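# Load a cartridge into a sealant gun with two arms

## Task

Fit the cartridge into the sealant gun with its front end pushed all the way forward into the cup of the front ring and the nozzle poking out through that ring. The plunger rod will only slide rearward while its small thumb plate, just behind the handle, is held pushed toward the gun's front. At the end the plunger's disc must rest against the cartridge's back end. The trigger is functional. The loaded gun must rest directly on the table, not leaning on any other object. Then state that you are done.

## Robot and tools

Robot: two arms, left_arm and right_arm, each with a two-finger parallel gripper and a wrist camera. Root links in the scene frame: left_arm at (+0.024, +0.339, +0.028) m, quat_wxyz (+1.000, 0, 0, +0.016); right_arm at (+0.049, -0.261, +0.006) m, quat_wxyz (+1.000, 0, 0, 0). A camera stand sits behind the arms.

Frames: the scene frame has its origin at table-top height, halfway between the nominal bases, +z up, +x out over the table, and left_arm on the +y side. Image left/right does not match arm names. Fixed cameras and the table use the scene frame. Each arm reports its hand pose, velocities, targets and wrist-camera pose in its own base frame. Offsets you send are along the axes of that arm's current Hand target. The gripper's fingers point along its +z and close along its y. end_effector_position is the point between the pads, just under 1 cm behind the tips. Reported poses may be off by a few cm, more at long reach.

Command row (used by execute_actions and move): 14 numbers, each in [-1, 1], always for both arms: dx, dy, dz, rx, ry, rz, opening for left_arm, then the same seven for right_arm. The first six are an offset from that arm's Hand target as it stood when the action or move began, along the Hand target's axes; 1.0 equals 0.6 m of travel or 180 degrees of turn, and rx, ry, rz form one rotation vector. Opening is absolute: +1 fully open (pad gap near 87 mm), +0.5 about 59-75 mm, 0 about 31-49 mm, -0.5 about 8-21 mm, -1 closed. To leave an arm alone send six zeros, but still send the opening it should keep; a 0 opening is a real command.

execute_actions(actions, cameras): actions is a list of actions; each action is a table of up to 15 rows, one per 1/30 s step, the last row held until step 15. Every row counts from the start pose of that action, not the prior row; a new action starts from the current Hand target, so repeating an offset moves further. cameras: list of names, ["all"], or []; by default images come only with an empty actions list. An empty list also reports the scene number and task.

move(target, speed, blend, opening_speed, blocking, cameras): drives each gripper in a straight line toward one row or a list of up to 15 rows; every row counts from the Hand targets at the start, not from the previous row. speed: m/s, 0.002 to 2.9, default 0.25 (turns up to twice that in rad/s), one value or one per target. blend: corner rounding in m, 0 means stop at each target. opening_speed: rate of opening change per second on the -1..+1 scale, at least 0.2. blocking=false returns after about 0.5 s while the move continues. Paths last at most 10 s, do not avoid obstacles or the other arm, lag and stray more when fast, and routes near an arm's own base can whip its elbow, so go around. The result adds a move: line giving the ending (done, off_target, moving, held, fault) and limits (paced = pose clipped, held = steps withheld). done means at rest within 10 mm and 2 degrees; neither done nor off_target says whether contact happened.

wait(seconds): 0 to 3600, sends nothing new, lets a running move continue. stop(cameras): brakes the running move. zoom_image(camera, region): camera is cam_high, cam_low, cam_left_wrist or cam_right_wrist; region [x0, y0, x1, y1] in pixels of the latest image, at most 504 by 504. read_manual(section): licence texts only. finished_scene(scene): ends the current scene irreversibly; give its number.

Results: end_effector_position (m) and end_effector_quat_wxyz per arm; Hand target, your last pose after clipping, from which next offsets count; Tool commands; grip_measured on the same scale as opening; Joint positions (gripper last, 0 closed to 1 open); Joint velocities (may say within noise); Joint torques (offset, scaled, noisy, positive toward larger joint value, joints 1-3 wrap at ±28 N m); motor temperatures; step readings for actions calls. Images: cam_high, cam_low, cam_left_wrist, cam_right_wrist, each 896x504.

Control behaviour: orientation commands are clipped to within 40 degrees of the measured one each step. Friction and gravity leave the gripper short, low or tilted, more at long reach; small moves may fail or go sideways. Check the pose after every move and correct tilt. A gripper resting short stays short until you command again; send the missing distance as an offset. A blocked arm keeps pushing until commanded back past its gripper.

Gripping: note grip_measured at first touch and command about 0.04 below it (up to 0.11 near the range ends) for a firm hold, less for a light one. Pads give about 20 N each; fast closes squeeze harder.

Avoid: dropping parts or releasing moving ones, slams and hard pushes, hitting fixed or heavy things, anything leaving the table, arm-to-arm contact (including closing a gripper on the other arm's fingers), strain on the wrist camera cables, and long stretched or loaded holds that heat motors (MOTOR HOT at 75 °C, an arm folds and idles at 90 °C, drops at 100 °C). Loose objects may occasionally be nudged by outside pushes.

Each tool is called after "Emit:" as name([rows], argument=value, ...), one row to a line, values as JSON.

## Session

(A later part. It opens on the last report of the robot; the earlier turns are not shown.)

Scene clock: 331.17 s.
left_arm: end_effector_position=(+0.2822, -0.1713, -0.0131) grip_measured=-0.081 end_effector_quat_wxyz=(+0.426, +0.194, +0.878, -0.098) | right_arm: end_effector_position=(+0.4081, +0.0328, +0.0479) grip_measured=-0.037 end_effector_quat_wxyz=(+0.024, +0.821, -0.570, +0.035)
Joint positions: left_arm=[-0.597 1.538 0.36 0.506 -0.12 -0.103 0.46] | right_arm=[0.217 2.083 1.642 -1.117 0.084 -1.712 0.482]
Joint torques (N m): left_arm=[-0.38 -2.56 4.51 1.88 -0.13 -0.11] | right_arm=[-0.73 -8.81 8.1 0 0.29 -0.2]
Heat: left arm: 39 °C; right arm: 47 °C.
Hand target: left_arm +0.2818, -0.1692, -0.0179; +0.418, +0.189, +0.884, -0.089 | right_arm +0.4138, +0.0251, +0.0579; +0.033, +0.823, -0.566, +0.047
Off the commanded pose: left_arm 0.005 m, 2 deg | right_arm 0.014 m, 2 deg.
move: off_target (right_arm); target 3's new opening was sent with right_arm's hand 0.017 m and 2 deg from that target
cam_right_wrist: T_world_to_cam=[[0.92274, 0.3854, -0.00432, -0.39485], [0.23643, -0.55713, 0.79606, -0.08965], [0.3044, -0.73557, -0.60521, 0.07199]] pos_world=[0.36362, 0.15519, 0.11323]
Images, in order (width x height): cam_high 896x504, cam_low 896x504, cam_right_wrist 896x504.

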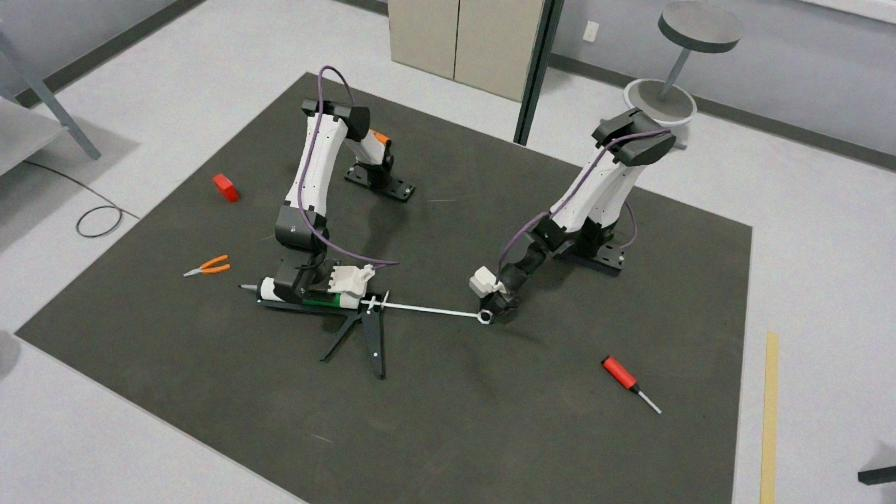

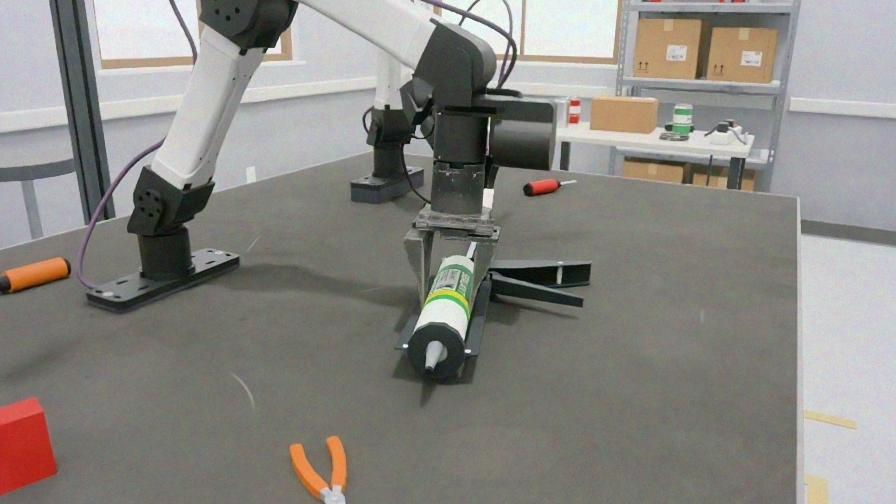

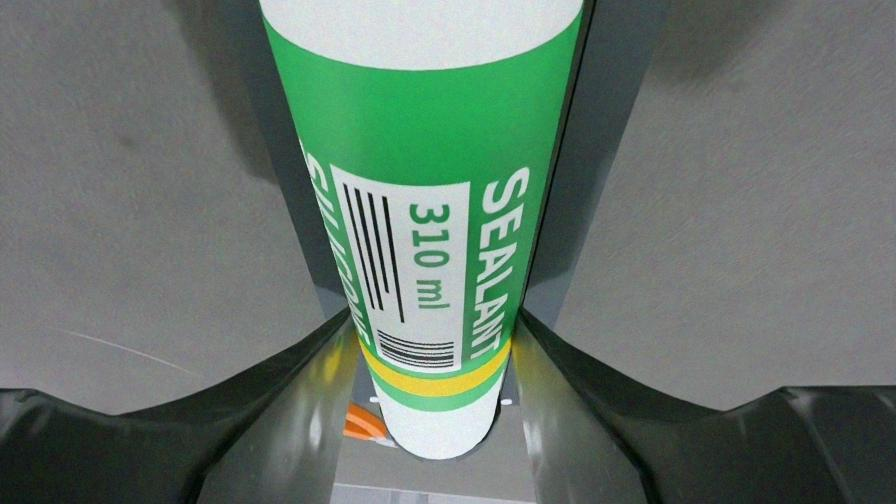

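Emit:
move([
  [0,0,0,0,0,0,-0.5,-0.022,0,0.0135,0,-0.006,0,-0.4],
  [0,0,0,0,0,0,-0.5,0.004,0,0.0135,0,-0.006,0,-0.4],
], speed=[0.08,0.06], cameras=["cam_low","cam_high","cam_right_wrist"])

Emit:
zoom_image(camera="cam_low", region=[390, 240, 510, 380])

Emit:
zoom_image(camera="cam_high", region=[240, 270, 312, 320])

Scene clock: 332.67 s.
left_arm: end_effector_position=(+0.2820, -0.1716, -0.0131) grip_measured=-0.081 end_effector_quat_wxyz=(+0.426, +0.195, +0.878, -0.099) | right_arm: end_effector_position=(+0.4084, +0.0312, +0.0455) grip_measured=-0.039 end_effector_quat_wxyz=(+0.018, +0.822, -0.569, +0.026)
Joint positions: left_arm=[-0.597 1.538 0.36 0.506 -0.119 -0.103 0.46] | right_arm=[0.204 2.087 1.642 -1.116 0.063 -1.726 0.481]
Joint torques (N m): left_arm=[-0.38 -2.55 4.52 1.89 -0.16 -0.12] | right_arm=[-0.95 -8.27 7.15 0.16 0.31 -0.23]
Heat: left arm: 39 °C; right arm: 47 °C.
Hand target: left_arm +0.2818, -0.1691, -0.0179; +0.418, +0.189, +0.884, -0.089 | right_arm +0.4149, +0.0220, +0.0501; +0.027, +0.823, -0.566, +0.039
Off the commanded pose: left_arm 0.005 m, 2 deg | right_arm 0.012 m, 2 deg.
move: off_target (right_arm)
cam_right_wrist: T_world_to_cam=[[0.92221, 0.38667, -0.00368, -0.39436], [0.24334, -0.57294, 0.78264, -0.09037], [0.30051, -0.72265, -0.62247, 0.07139]] pos_world=[0.36422, 0.1523, 0.11372]
Images, in order (width x height): cam_high 896x504, cam_low 896x504, cam_right_wrist 896x504.

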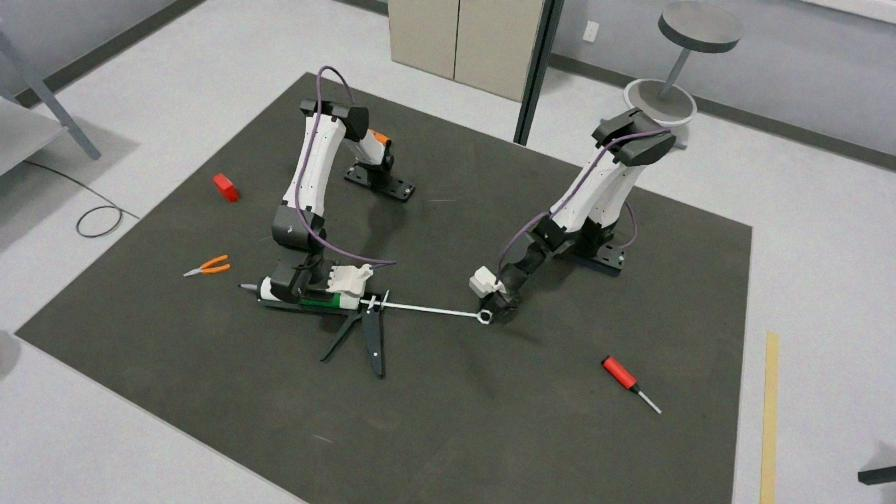

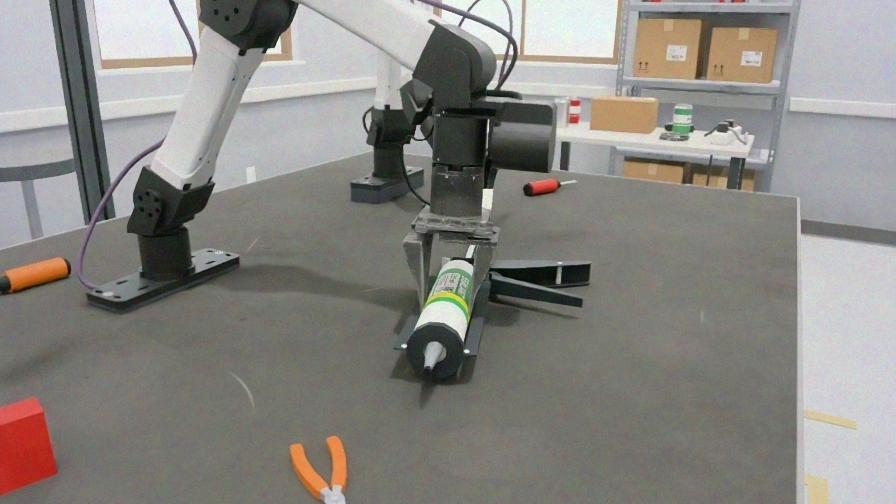

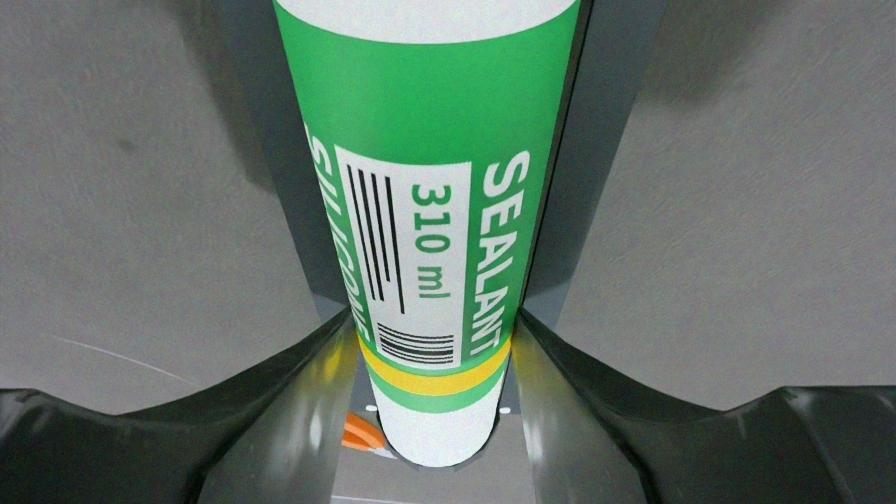

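Scaled by 3.600 from the camera's image (finer frame: 1280x720).

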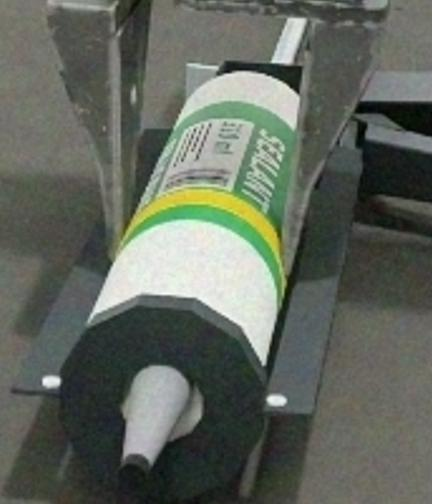

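Scaled by 7.000 from the camera's image (finer frame: 1280x720).

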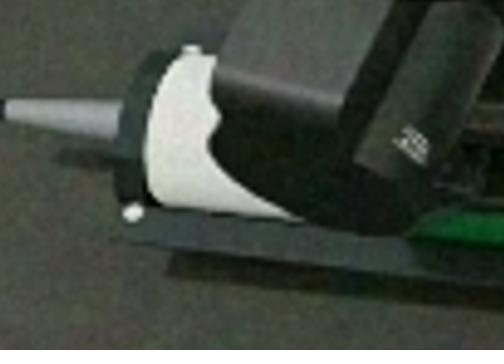

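Emit:
move([
  [0,0,0,0,0,0,-0.5,-0.022,-0.005,0.012,0,-0.004,0,-0.4],
  [0,0,0,0,0,0,-0.5,0.015,-0.005,0.012,0,-0.004,0,-0.4],
], speed=[0.08,0.06], cameras=["cam_low","cam_high","cam_right_wrist"])

Emit:
zoom_image(camera="cam_low", region=[390, 240, 510, 380])

Emit:
zoom_image(camera="cam_high", region=[240, 270, 312, 320])

Scene clock: 334.40 s.
left_arm: end_effector_position=(+0.2816, -0.1728, -0.0128) grip_measured=-0.081 end_effector_quat_wxyz=(+0.426, +0.196, +0.877, -0.101) | right_arm: end_effector_position=(+0.4112, +0.0287, +0.0419) grip_measured=-0.039 end_effector_quat_wxyz=(+0.010, +0.824, -0.567, +0.016)
Joint positions: left_arm=[-0.599 1.538 0.36 0.508 -0.117 -0.104 0.46] | right_arm=[0.185 2.1 1.653 -1.117 0.037 -1.751 0.481]
Joint torques (N m): left_arm=[-0.12 -2.54 4.52 1.87 -0.19 -0.11] | right_arm=[-1.77 -7.54 7.41 0.25 0.43 -0.25]
Heat: left arm: 39 °C; right arm: 47 °C.
Hand target: left_arm +0.2818, -0.1692, -0.0179; +0.418, +0.189, +0.884, -0.090 | right_arm +0.4210, +0.0140, +0.0438; +0.024, +0.823, -0.566, +0.034
Off the commanded pose: left_arm 0.006 m, 2 deg | right_arm 0.018 m, 3 deg.
move: off_target (right_arm)
cam_right_wrist: T_world_to_cam=[[0.91971, 0.39259, -0.00266, -0.39505], [0.25404, -0.58994, 0.76644, -0.09296], [0.29933, -0.70558, -0.64231, 0.06726]] pos_world=[0.36682, 0.14771, 0.11341]
Images, in order (width x height): cam_high 896x504, cam_low 896x504, cam_right_wrist 896x504.

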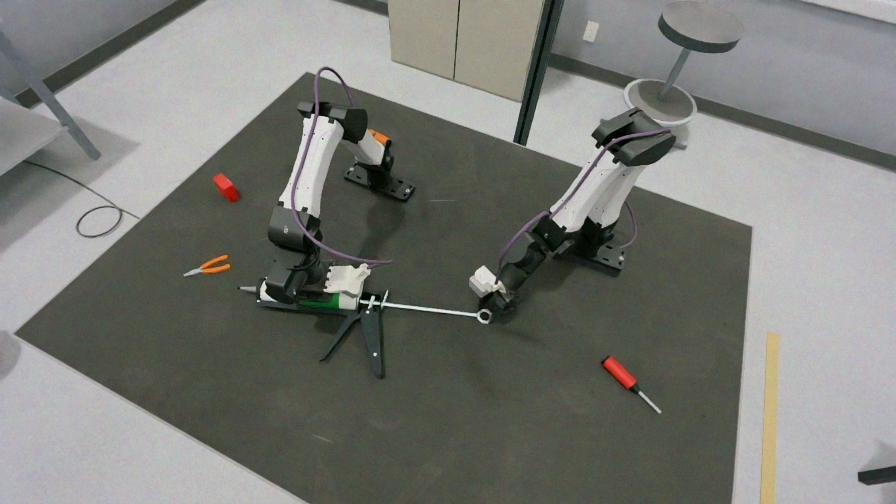

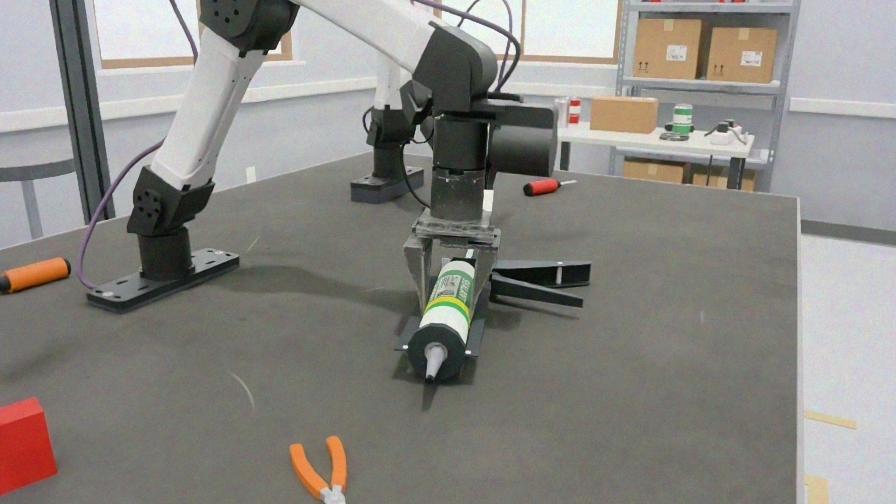

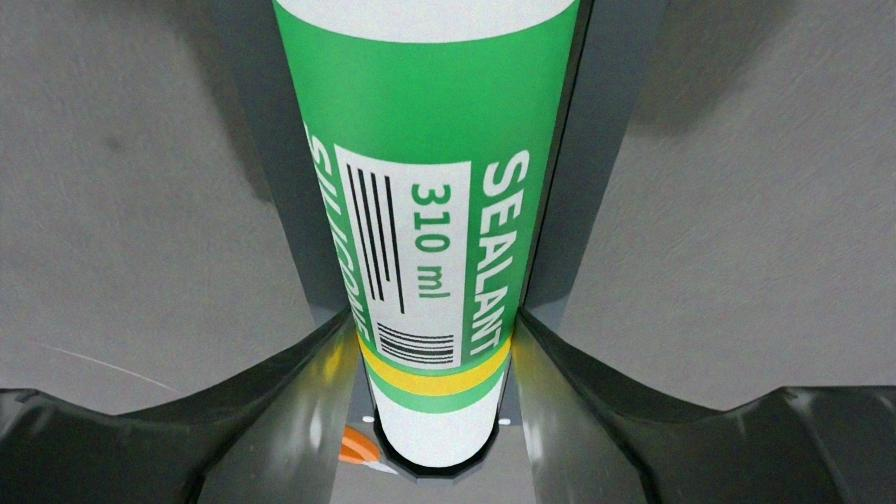

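Scaled by 3.600 from the camera's image (finer frame: 1280x720).

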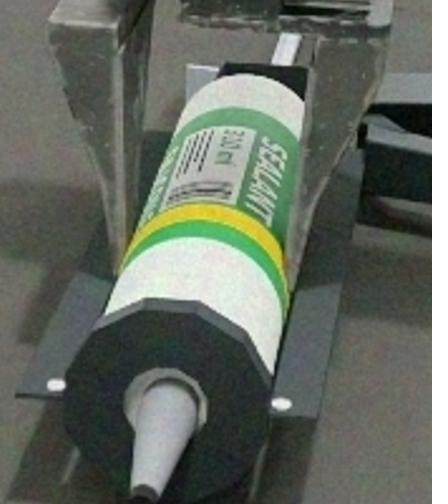

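Scaled by 7.000 from the camera's image (finer frame: 1280x720).

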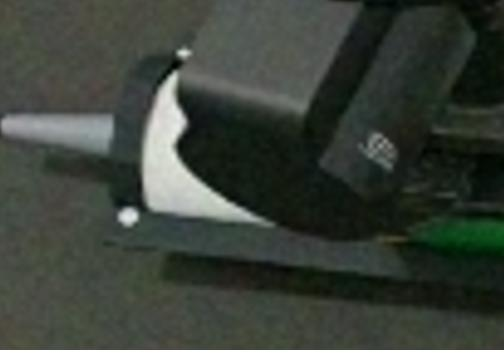

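Emit:
move([
  [0,0,0,0,0,0,-0.5,-0.03,0,0,0,0,0,-0.4],
  [0,0,0,0,0,0,-0.5,-0.028,0,-0.018,0,0.003,0,-0.4],
  [0,0,0,0,0,0,-0.5,0,0,-0.016,0,0.003,0,-0.4],
], speed=[0.08,0.06,0.06], cameras=["cam_low","cam_high","cam_right_wrist"])

Emit:
zoom_image(camera="cam_low", region=[390, 240, 510, 380])

Emit:
zoom_image(camera="cam_high", region=[236, 270, 308, 320])

Scene clock: 336.37 s.
left_arm: end_effector_position=(+0.2815, -0.1730, -0.0131) grip_measured=-0.081 end_effector_quat_wxyz=(+0.426, +0.196, +0.878, -0.101) | right_arm: end_effector_position=(+0.4120, +0.0233, +0.0450) grip_measured=-0.039 end_effector_quat_wxyz=(+0.019, +0.822, -0.569, +0.022)
Joint positions: left_arm=[-0.6 1.539 0.361 0.507 -0.116 -0.104 0.46] | right_arm=[0.18 2.102 1.666 -1.131 0.058 -1.75 0.481]
Joint torques (N m): left_arm=[-0.12 -2.65 4.48 1.88 -0.19 -0.11] | right_arm=[-0.83 -8.47 8.24 0.1 0.32 -0.2]
Heat: left arm: 39 °C; right arm: 47 °C.
Hand target: left_arm +0.2817, -0.1692, -0.0179; +0.418, +0.189, +0.884, -0.089 | right_arm +0.4208, +0.0147, +0.0535; +0.026, +0.823, -0.566, +0.038
Off the commanded pose: left_arm 0.006 m, 2 deg | right_arm 0.015 m, 2 deg.
move: off_target (right_arm)
cam_right_wrist: T_world_to_cam=[[0.92198, 0.38709, -0.01088, -0.39421], [0.2507, -0.57525, 0.77862, -0.09817], [0.29513, -0.72059, -0.62741, 0.06659]] pos_world=[0.36841, 0.1441, 0.11392]
Images, in order (width x height): cam_high 896x504, cam_low 896x504, cam_right_wrist 896x504.

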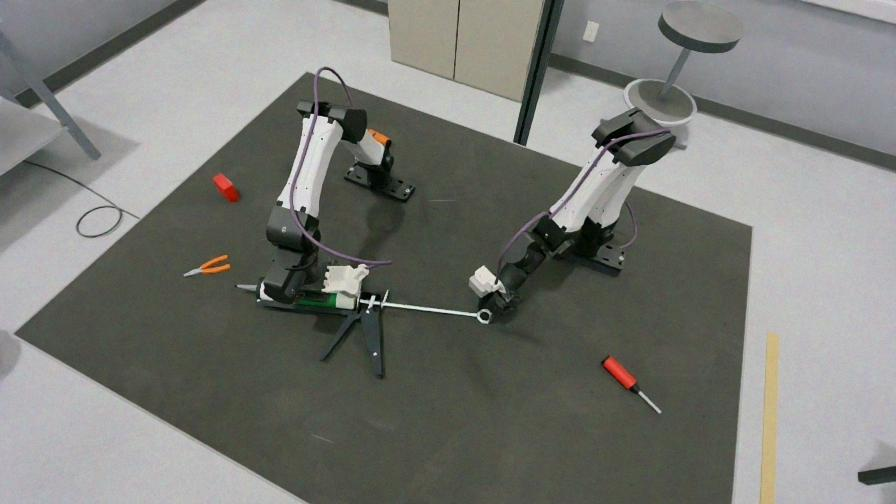

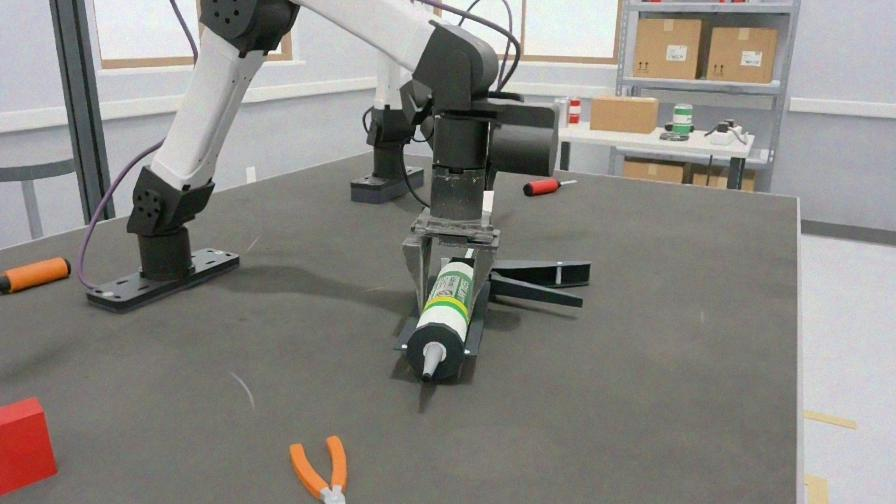

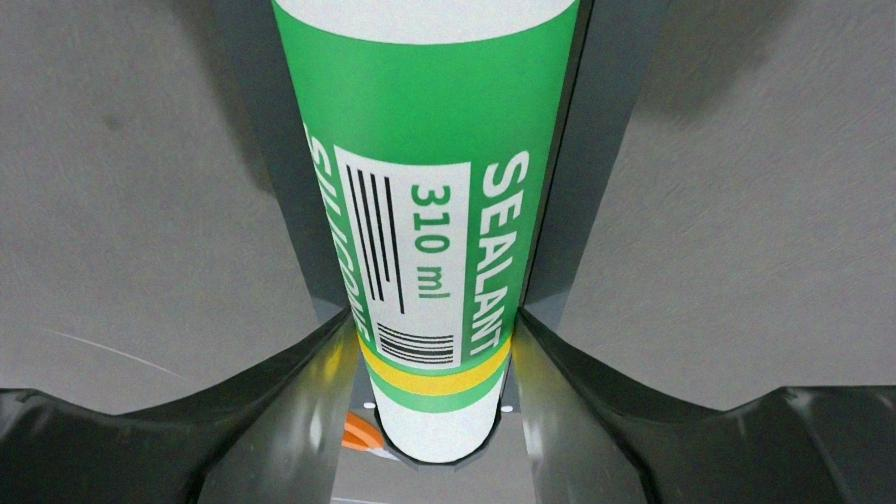

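Scaled by 3.600 from the camera's image (finer frame: 1280x720).

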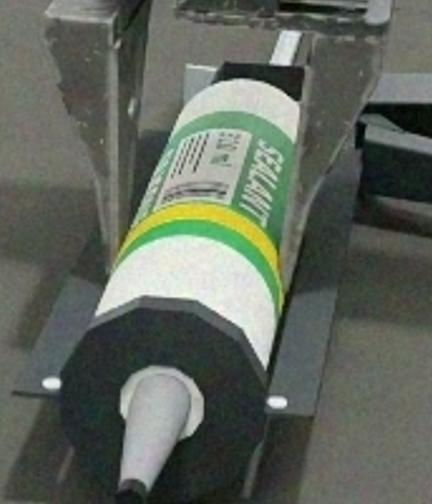

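Scaled by 7.000 from the camera's image (finer frame: 1280x720).

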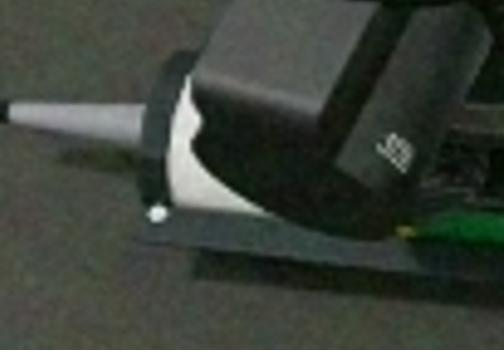

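Emit:
move(target=[0,0,0,0,0,0,-0.5,0.016,0,0.002,0,0,0,-0.5], speed=0.06, cameras=["cam_low","cam_high","cam_right_wrist"])

Emit:
zoom_image(camera="cam_low", region=[390, 240, 510, 380])

Emit:
zoom_image(camera="cam_high", region=[236, 270, 308, 320])

Scene clock: 337.40 s.
left_arm: end_effector_position=(+0.2814, -0.1731, -0.0131) grip_measured=-0.081 end_effector_quat_wxyz=(+0.426, +0.196, +0.878, -0.101) | right_arm: end_effector_position=(+0.4126, +0.0225, +0.0449) grip_measured=-0.039 end_effector_quat_wxyz=(+0.012, +0.823, -0.568, +0.012)
Joint positions: left_arm=[-0.6 1.539 0.361 0.507 -0.115 -0.104 0.46] | right_arm=[0.168 2.107 1.677 -1.142 0.034 -1.767 0.48]
Joint torques (N m): left_arm=[-0.12 -2.65 4.51 1.88 -0.19 -0.1] | right_arm=[-1.72 -8.35 8.13 0.18 0.56 -0.27]
Heat: left arm: 39 °C; right arm: 47 °C.
Hand target: left_arm +0.2818, -0.1692, -0.0179; +0.418, +0.189, +0.884, -0.089 | right_arm +0.4243, +0.0058, +0.0531; +0.027, +0.823, -0.566, +0.038
Off the commanded pose: left_arm 0.006 m, 2 deg | right_arm 0.022 m, 3 deg.
move: off_target (right_arm)
cam_right_wrist: T_world_to_cam=[[0.92037, 0.39092, -0.01029, -0.39383], [0.25989, -0.59179, 0.76305, -0.10139], [0.2922, -0.70496, -0.64626, 0.06746]] pos_world=[0.36911, 0.14151, 0.11691]
Images, in order (width x height): cam_high 896x504, cam_low 896x504, cam_right_wrist 896x504.

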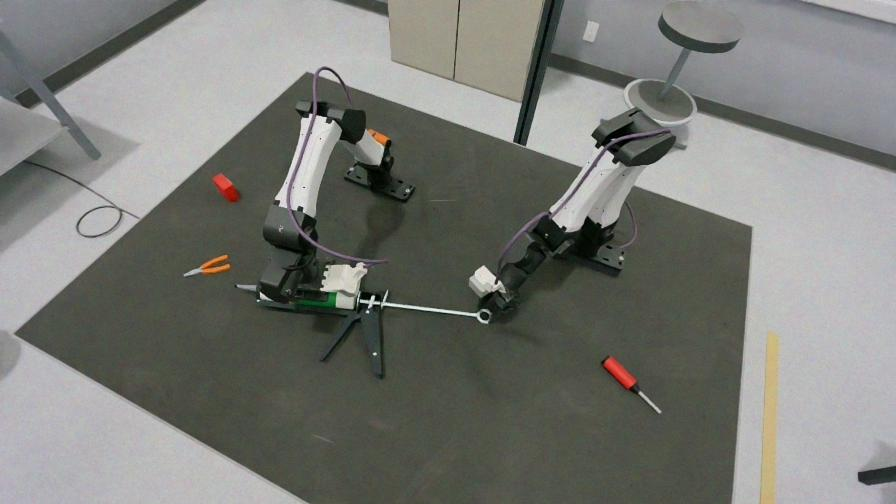

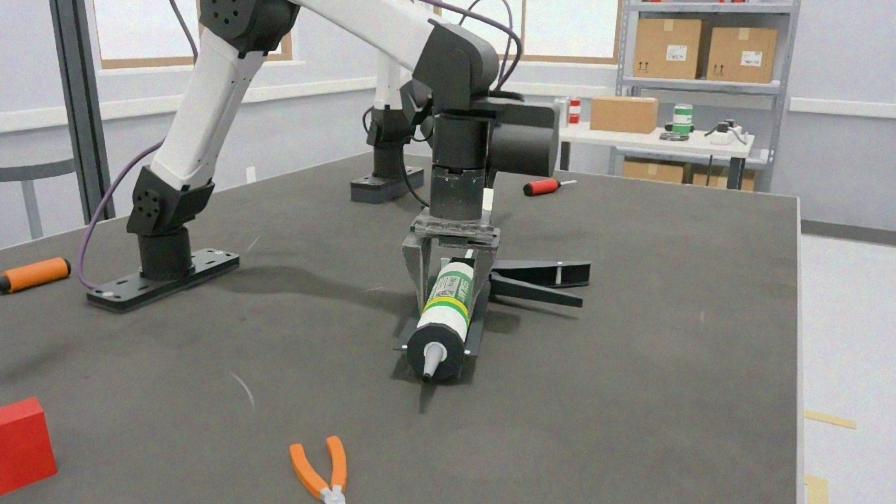

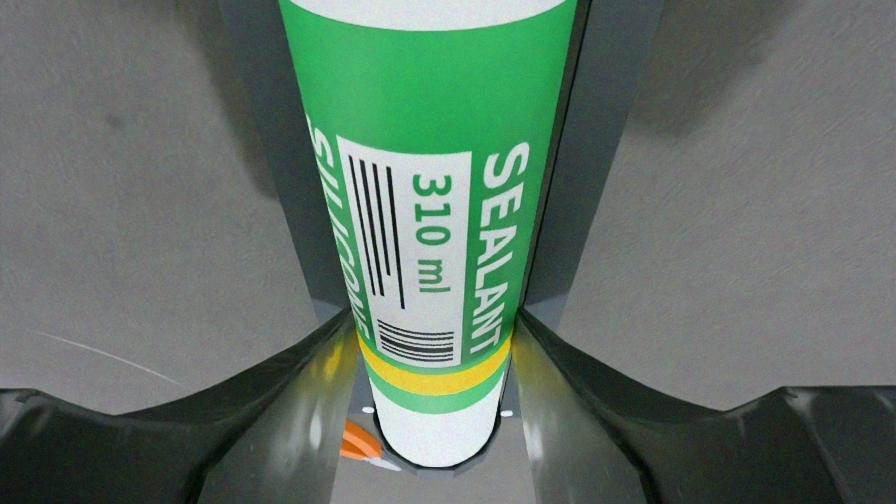

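Scaled by 3.600 from the camera's image (finer frame: 1280x720).

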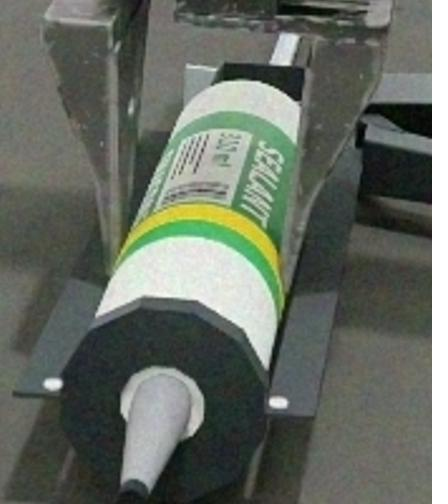

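Scaled by 7.000 from the camera's image (finer frame: 1280x720).

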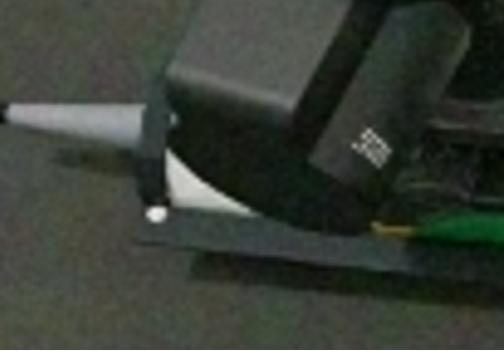

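Emit:
move([
  [0,0,0,0,0,0,-0.5,-0.019,0,0.02,0,-0.01,0,-0.4],
  [0,0,0,0,0,0,-0.5,-0.019,0,0.02,0,-0.01,0,0.12],
  [0,0,0,0,0,0,-0.5,-0.015,0,-0.165,0,-0.01,0,0.12],
], speed=[0.06,0.06,0.2], opening_speed=0.8, cameras=["cam_low","cam_high","cam_right_wrist"])

Emit:
zoom_image(camera="cam_low", region=[390, 240, 510, 380])

Emit:
zoom_image(camera="cam_high", region=[236, 270, 308, 320])

Scene clock: 341.17 s.
left_arm: end_effector_position=(+0.2814, -0.1731, -0.0131) grip_measured=-0.081 end_effector_quat_wxyz=(+0.426, +0.196, +0.878, -0.101) | right_arm: end_effector_position=(+0.4171, +0.0201, +0.1531) grip_measured=+0.120 end_effector_quat_wxyz=(+0.012, +0.823, -0.568, +0.029)
Joint positions: left_arm=[-0.6 1.539 0.361 0.507 -0.115 -0.104 0.46] | right_arm=[0.171 2.11 2.109 -1.546 0.058 -1.763 0.56]
Joint torques (N m): left_arm=[-0.06 -2.66 4.46 1.88 -0.18 -0.1] | right_arm=[0.76 -7.62 6.57 0.15 -0.02 0.06]
Heat: left arm: 39 °C; right arm: 47 °C.
Hand target: left_arm +0.2817, -0.1692, -0.0179; +0.418, +0.189, +0.884, -0.089 | right_arm +0.4179, +0.0227, +0.1509; +0.017, +0.824, -0.566, +0.025
Off the commanded pose: left_arm 0.006 m, 2 deg | right_arm 0.004 m, 1 deg.
move: done; target 2's new opening was sent with right_arm's hand 0.011 m and 2 deg from that target
cam_right_wrist: T_world_to_cam=[[0.92069, 0.39021, 0.00798, -0.39893], [0.23762, -0.57664, 0.78168, -0.18048], [0.30962, -0.71779, -0.62363, 0.12386]] pos_world=[0.37183, 0.1405, 0.2215]
Images, in order (width x height): cam_high 896x504, cam_low 896x504, cam_right_wrist 896x504.

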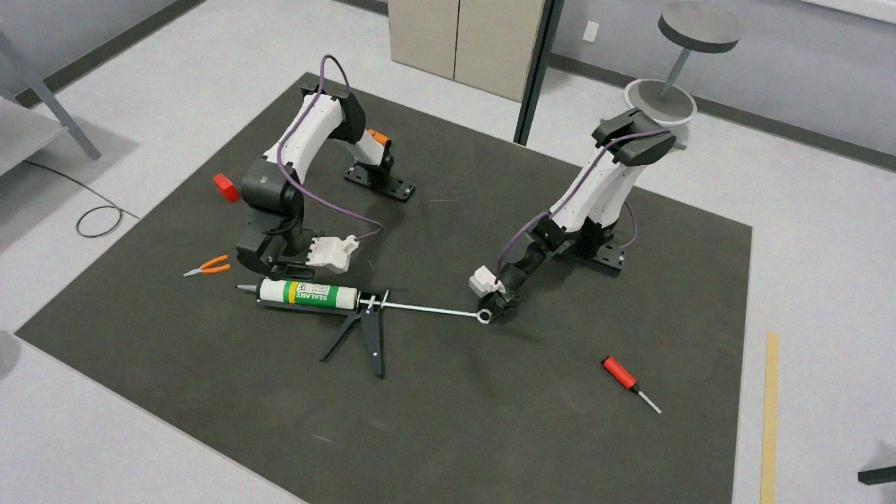

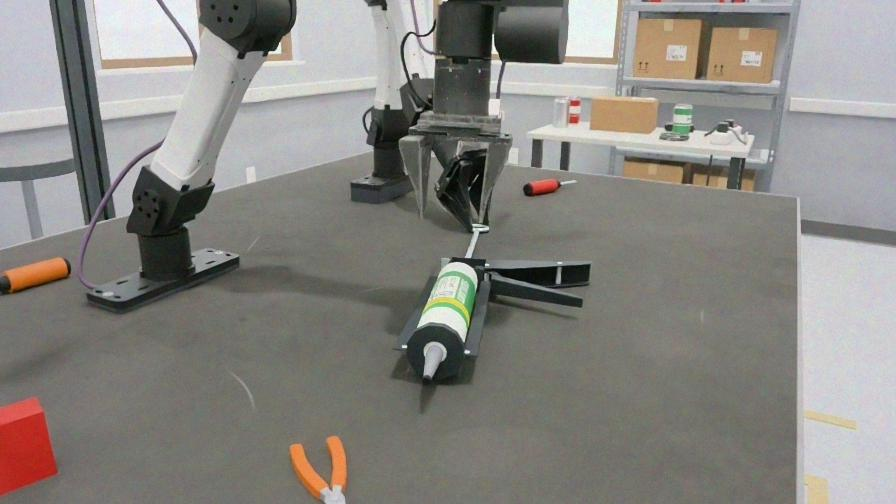

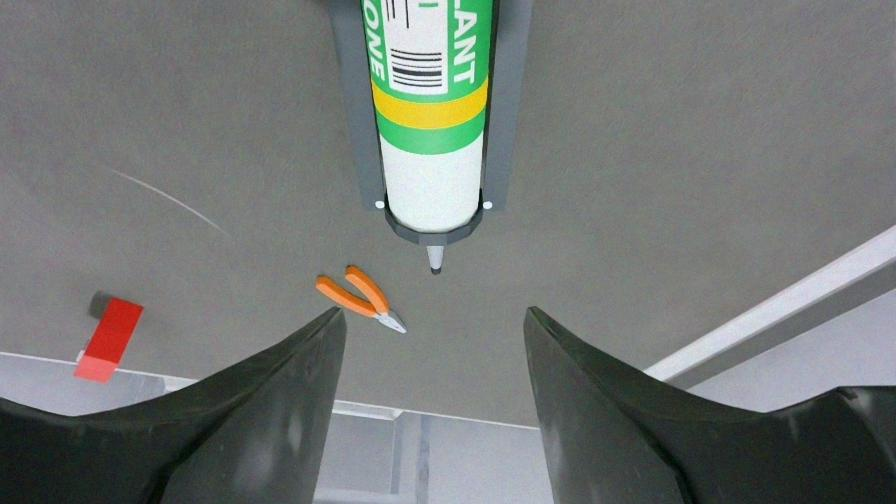

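Scaled by 3.600 from the camera's image (finer frame: 1280x720).

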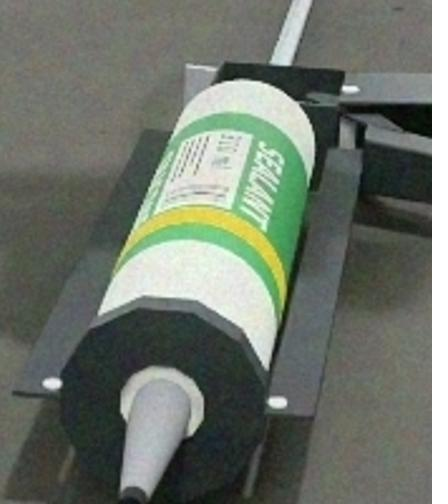

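Scaled by 7.000 from the camera's image (finer frame: 1280x720).

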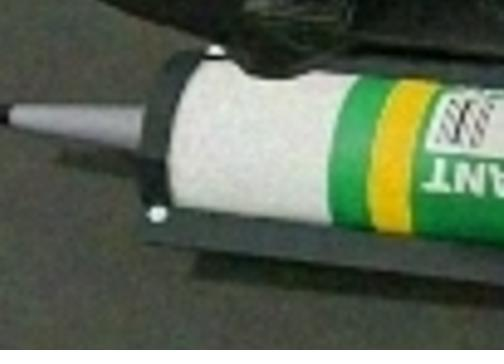

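Emit:
move([
  [0,0,0,0,0,0,-0.5,-0.359,-0.1704,0.083,0.0524,-0.0784,0.4995,0.8],
  [0,0,0,0,0,0,-0.5,-0.3652,-0.1704,0.2,0.0524,-0.0784,0.4995,0.8],
  [0,0,0,0,0,0,-0.5,-0.3652,-0.1704,0.2,0.0524,-0.0784,0.4995,-0.4],
], speed=[0.4,0.15,0.1], opening_speed=1.2, cameras=["cam_low","cam_high","cam_right_wrist"])

Emit:
zoom_image(camera="cam_high", region=[236, 270, 308, 320])

Scene clock: 347.67 s.
left_arm: end_effector_position=(+0.2822, -0.1715, -0.0131) grip_measured=-0.081 end_effector_quat_wxyz=(+0.427, +0.194, +0.878, -0.097) | right_arm: end_effector_position=(+0.4411, +0.2507, +0.0141) grip_measured=-0.241 end_effector_quat_wxyz=(+0.125, -0.201, +0.971, +0.011)
Joint positions: left_arm=[-0.6 1.539 0.361 0.507 -0.125 -0.104 0.46] | right_arm=[0.528 2.521 2.277 -1.082 0.057 0.112 0.379]
Joint torques (N m): left_arm=[-0.12 -2.63 4.49 1.89 -0.11 -0.1] | right_arm=[0.77 -13.27 4.25 0.85 -0.02 0.62]
Heat: left arm: 39 °C; right arm: 48 °C.
Hand target: left_arm +0.2818, -0.1692, -0.0179; +0.418, +0.189, +0.884, -0.089 | right_arm +0.4377, +0.2565, +0.0176; +0.129, -0.180, +0.975, +0.019
Off the commanded pose: left_arm 0.005 m, 2 deg | right_arm 0.008 m, 3 deg.
move: off_target (right_arm)
cam_right_wrist: T_world_to_cam=[[0.42802, -0.90306, 0.03576, 0.03136], [-0.76102, -0.33879, 0.55323, 0.43963], [-0.48749, -0.26401, -0.83226, 0.43617]] pos_world=[0.53378, 0.29241, 0.11867]
Images, in order (width x height): cam_high 896x504, cam_low 896x504, cam_right_wrist 896x504.

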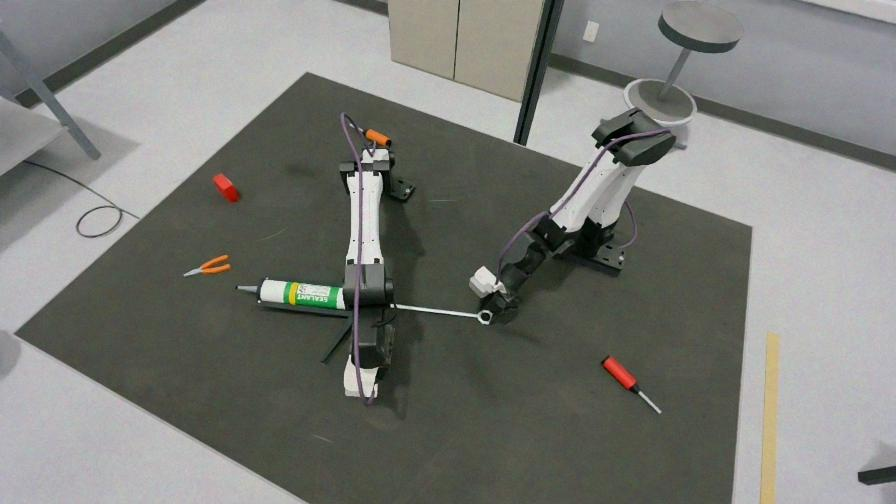

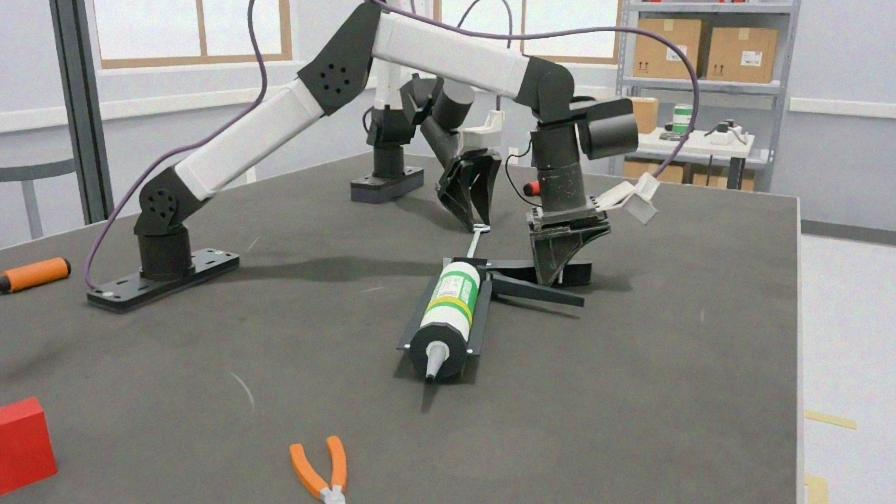

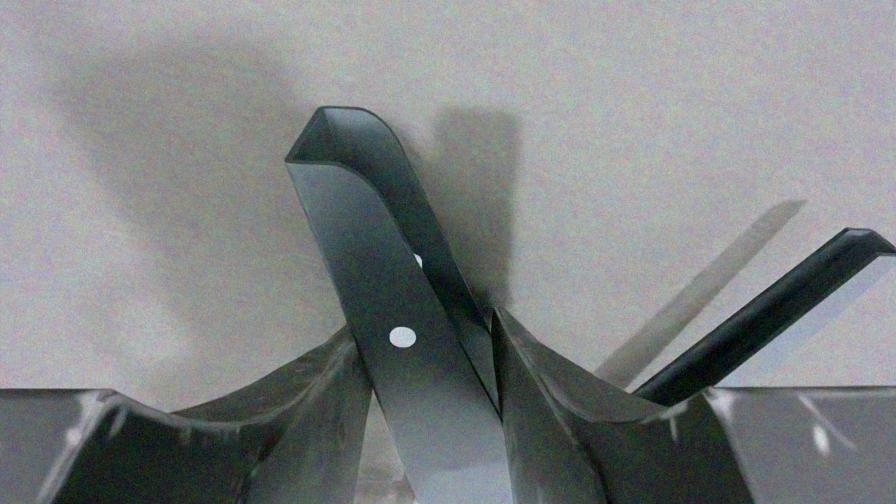

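Scaled by 7.000 from the camera's image (finer frame: 1280x720).

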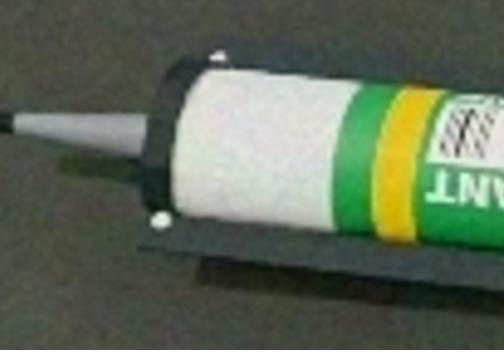

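Emit:
move(target=[-0.0029,-0.0049,0.0035,0,0,0,-0.5,0,0.0167,-0.003,0,0,0,-0.5], speed=0.03, cameras=["cam_low","cam_high","cam_right_wrist"])

Emit:
zoom_image(camera="cam_high", region=[236, 270, 308, 320])

Emit:
zoom_image(camera="cam_low", region=[390, 240, 510, 380])

Scene clock: 348.70 s.
left_arm: end_effector_position=(+0.2821, -0.1728, -0.0132) grip_measured=-0.081 end_effector_quat_wxyz=(+0.426, +0.196, +0.878, -0.096) | right_arm: end_effector_position=(+0.4408, +0.2514, +0.0141) grip_measured=-0.244 end_effector_quat_wxyz=(+0.126, -0.203, +0.971, +0.009)
Joint positions: left_arm=[-0.605 1.542 0.364 0.505 -0.129 -0.104 0.46] | right_arm=[0.531 2.521 2.277 -1.082 0.062 0.111 0.378]
Joint torques (N m): left_arm=[-0.61 -1.91 5.19 1.89 -0.15 -0.17] | right_arm=[2.22 -12.82 5.67 0.74 -0.02 0.84]
Heat: left arm: 39 °C; right arm: 49 °C.
Hand target: left_arm +0.2830, -0.1730, -0.0180; +0.418, +0.189, +0.884, -0.089 | right_arm +0.4338, +0.2658, +0.0192; +0.129, -0.180, +0.975, +0.019
Off the commanded pose: left_arm 0.005 m, 2 deg | right_arm 0.017 m, 3 deg.
move: off_target (right_arm)
cam_right_wrist: T_world_to_cam=[[0.43002, -0.90192, 0.04033, 0.03079], [-0.76172, -0.33847, 0.55247, 0.43982], [-0.48463, -0.2683, -0.83255, 0.436]] pos_world=[0.53308, 0.29361, 0.11876]
Images, in order (width x height): cam_high 896x504, cam_low 896x504, cam_right_wrist 896x504.

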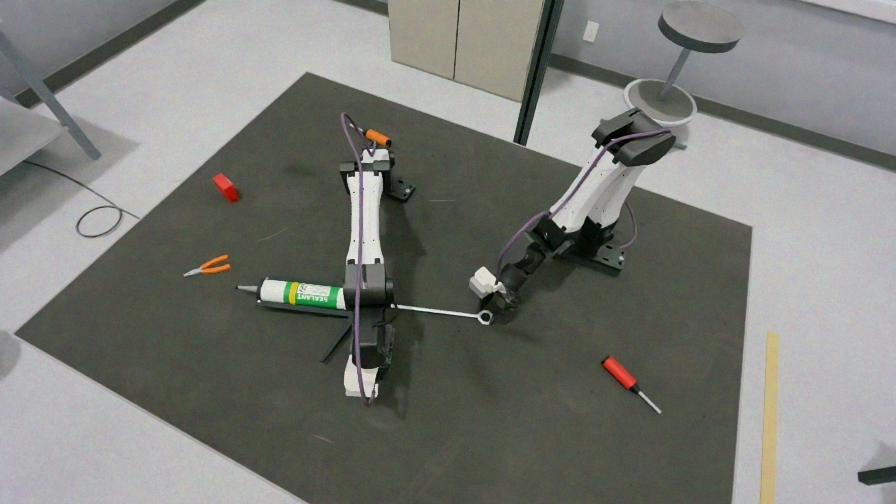

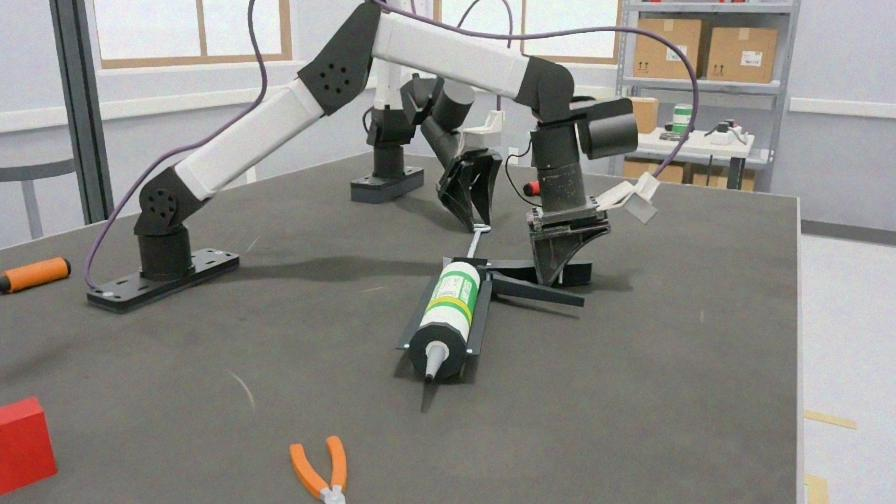

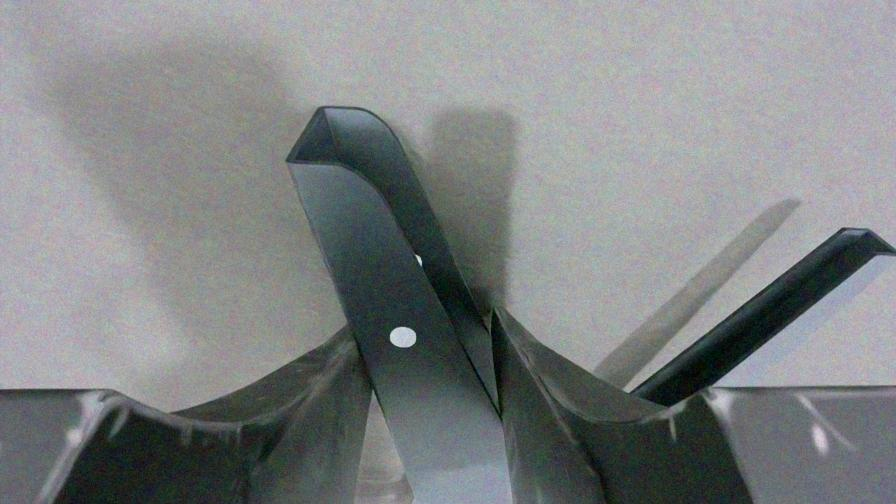

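Scaled by 7.000 from the camera's image (finer frame: 1280x720).

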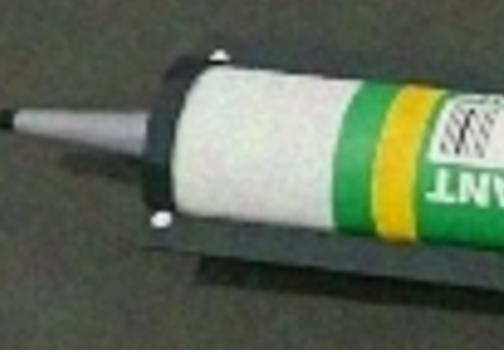

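Scaled by 3.600 from the camera's image (finer frame: 1280x720).

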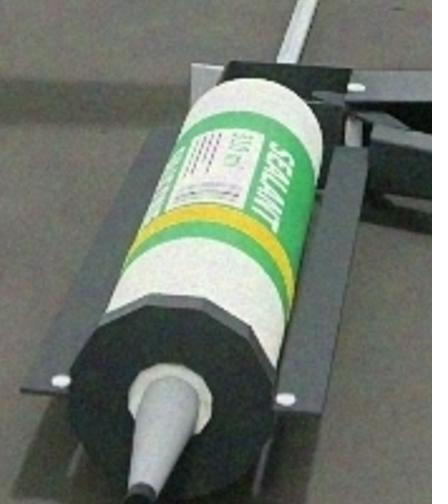

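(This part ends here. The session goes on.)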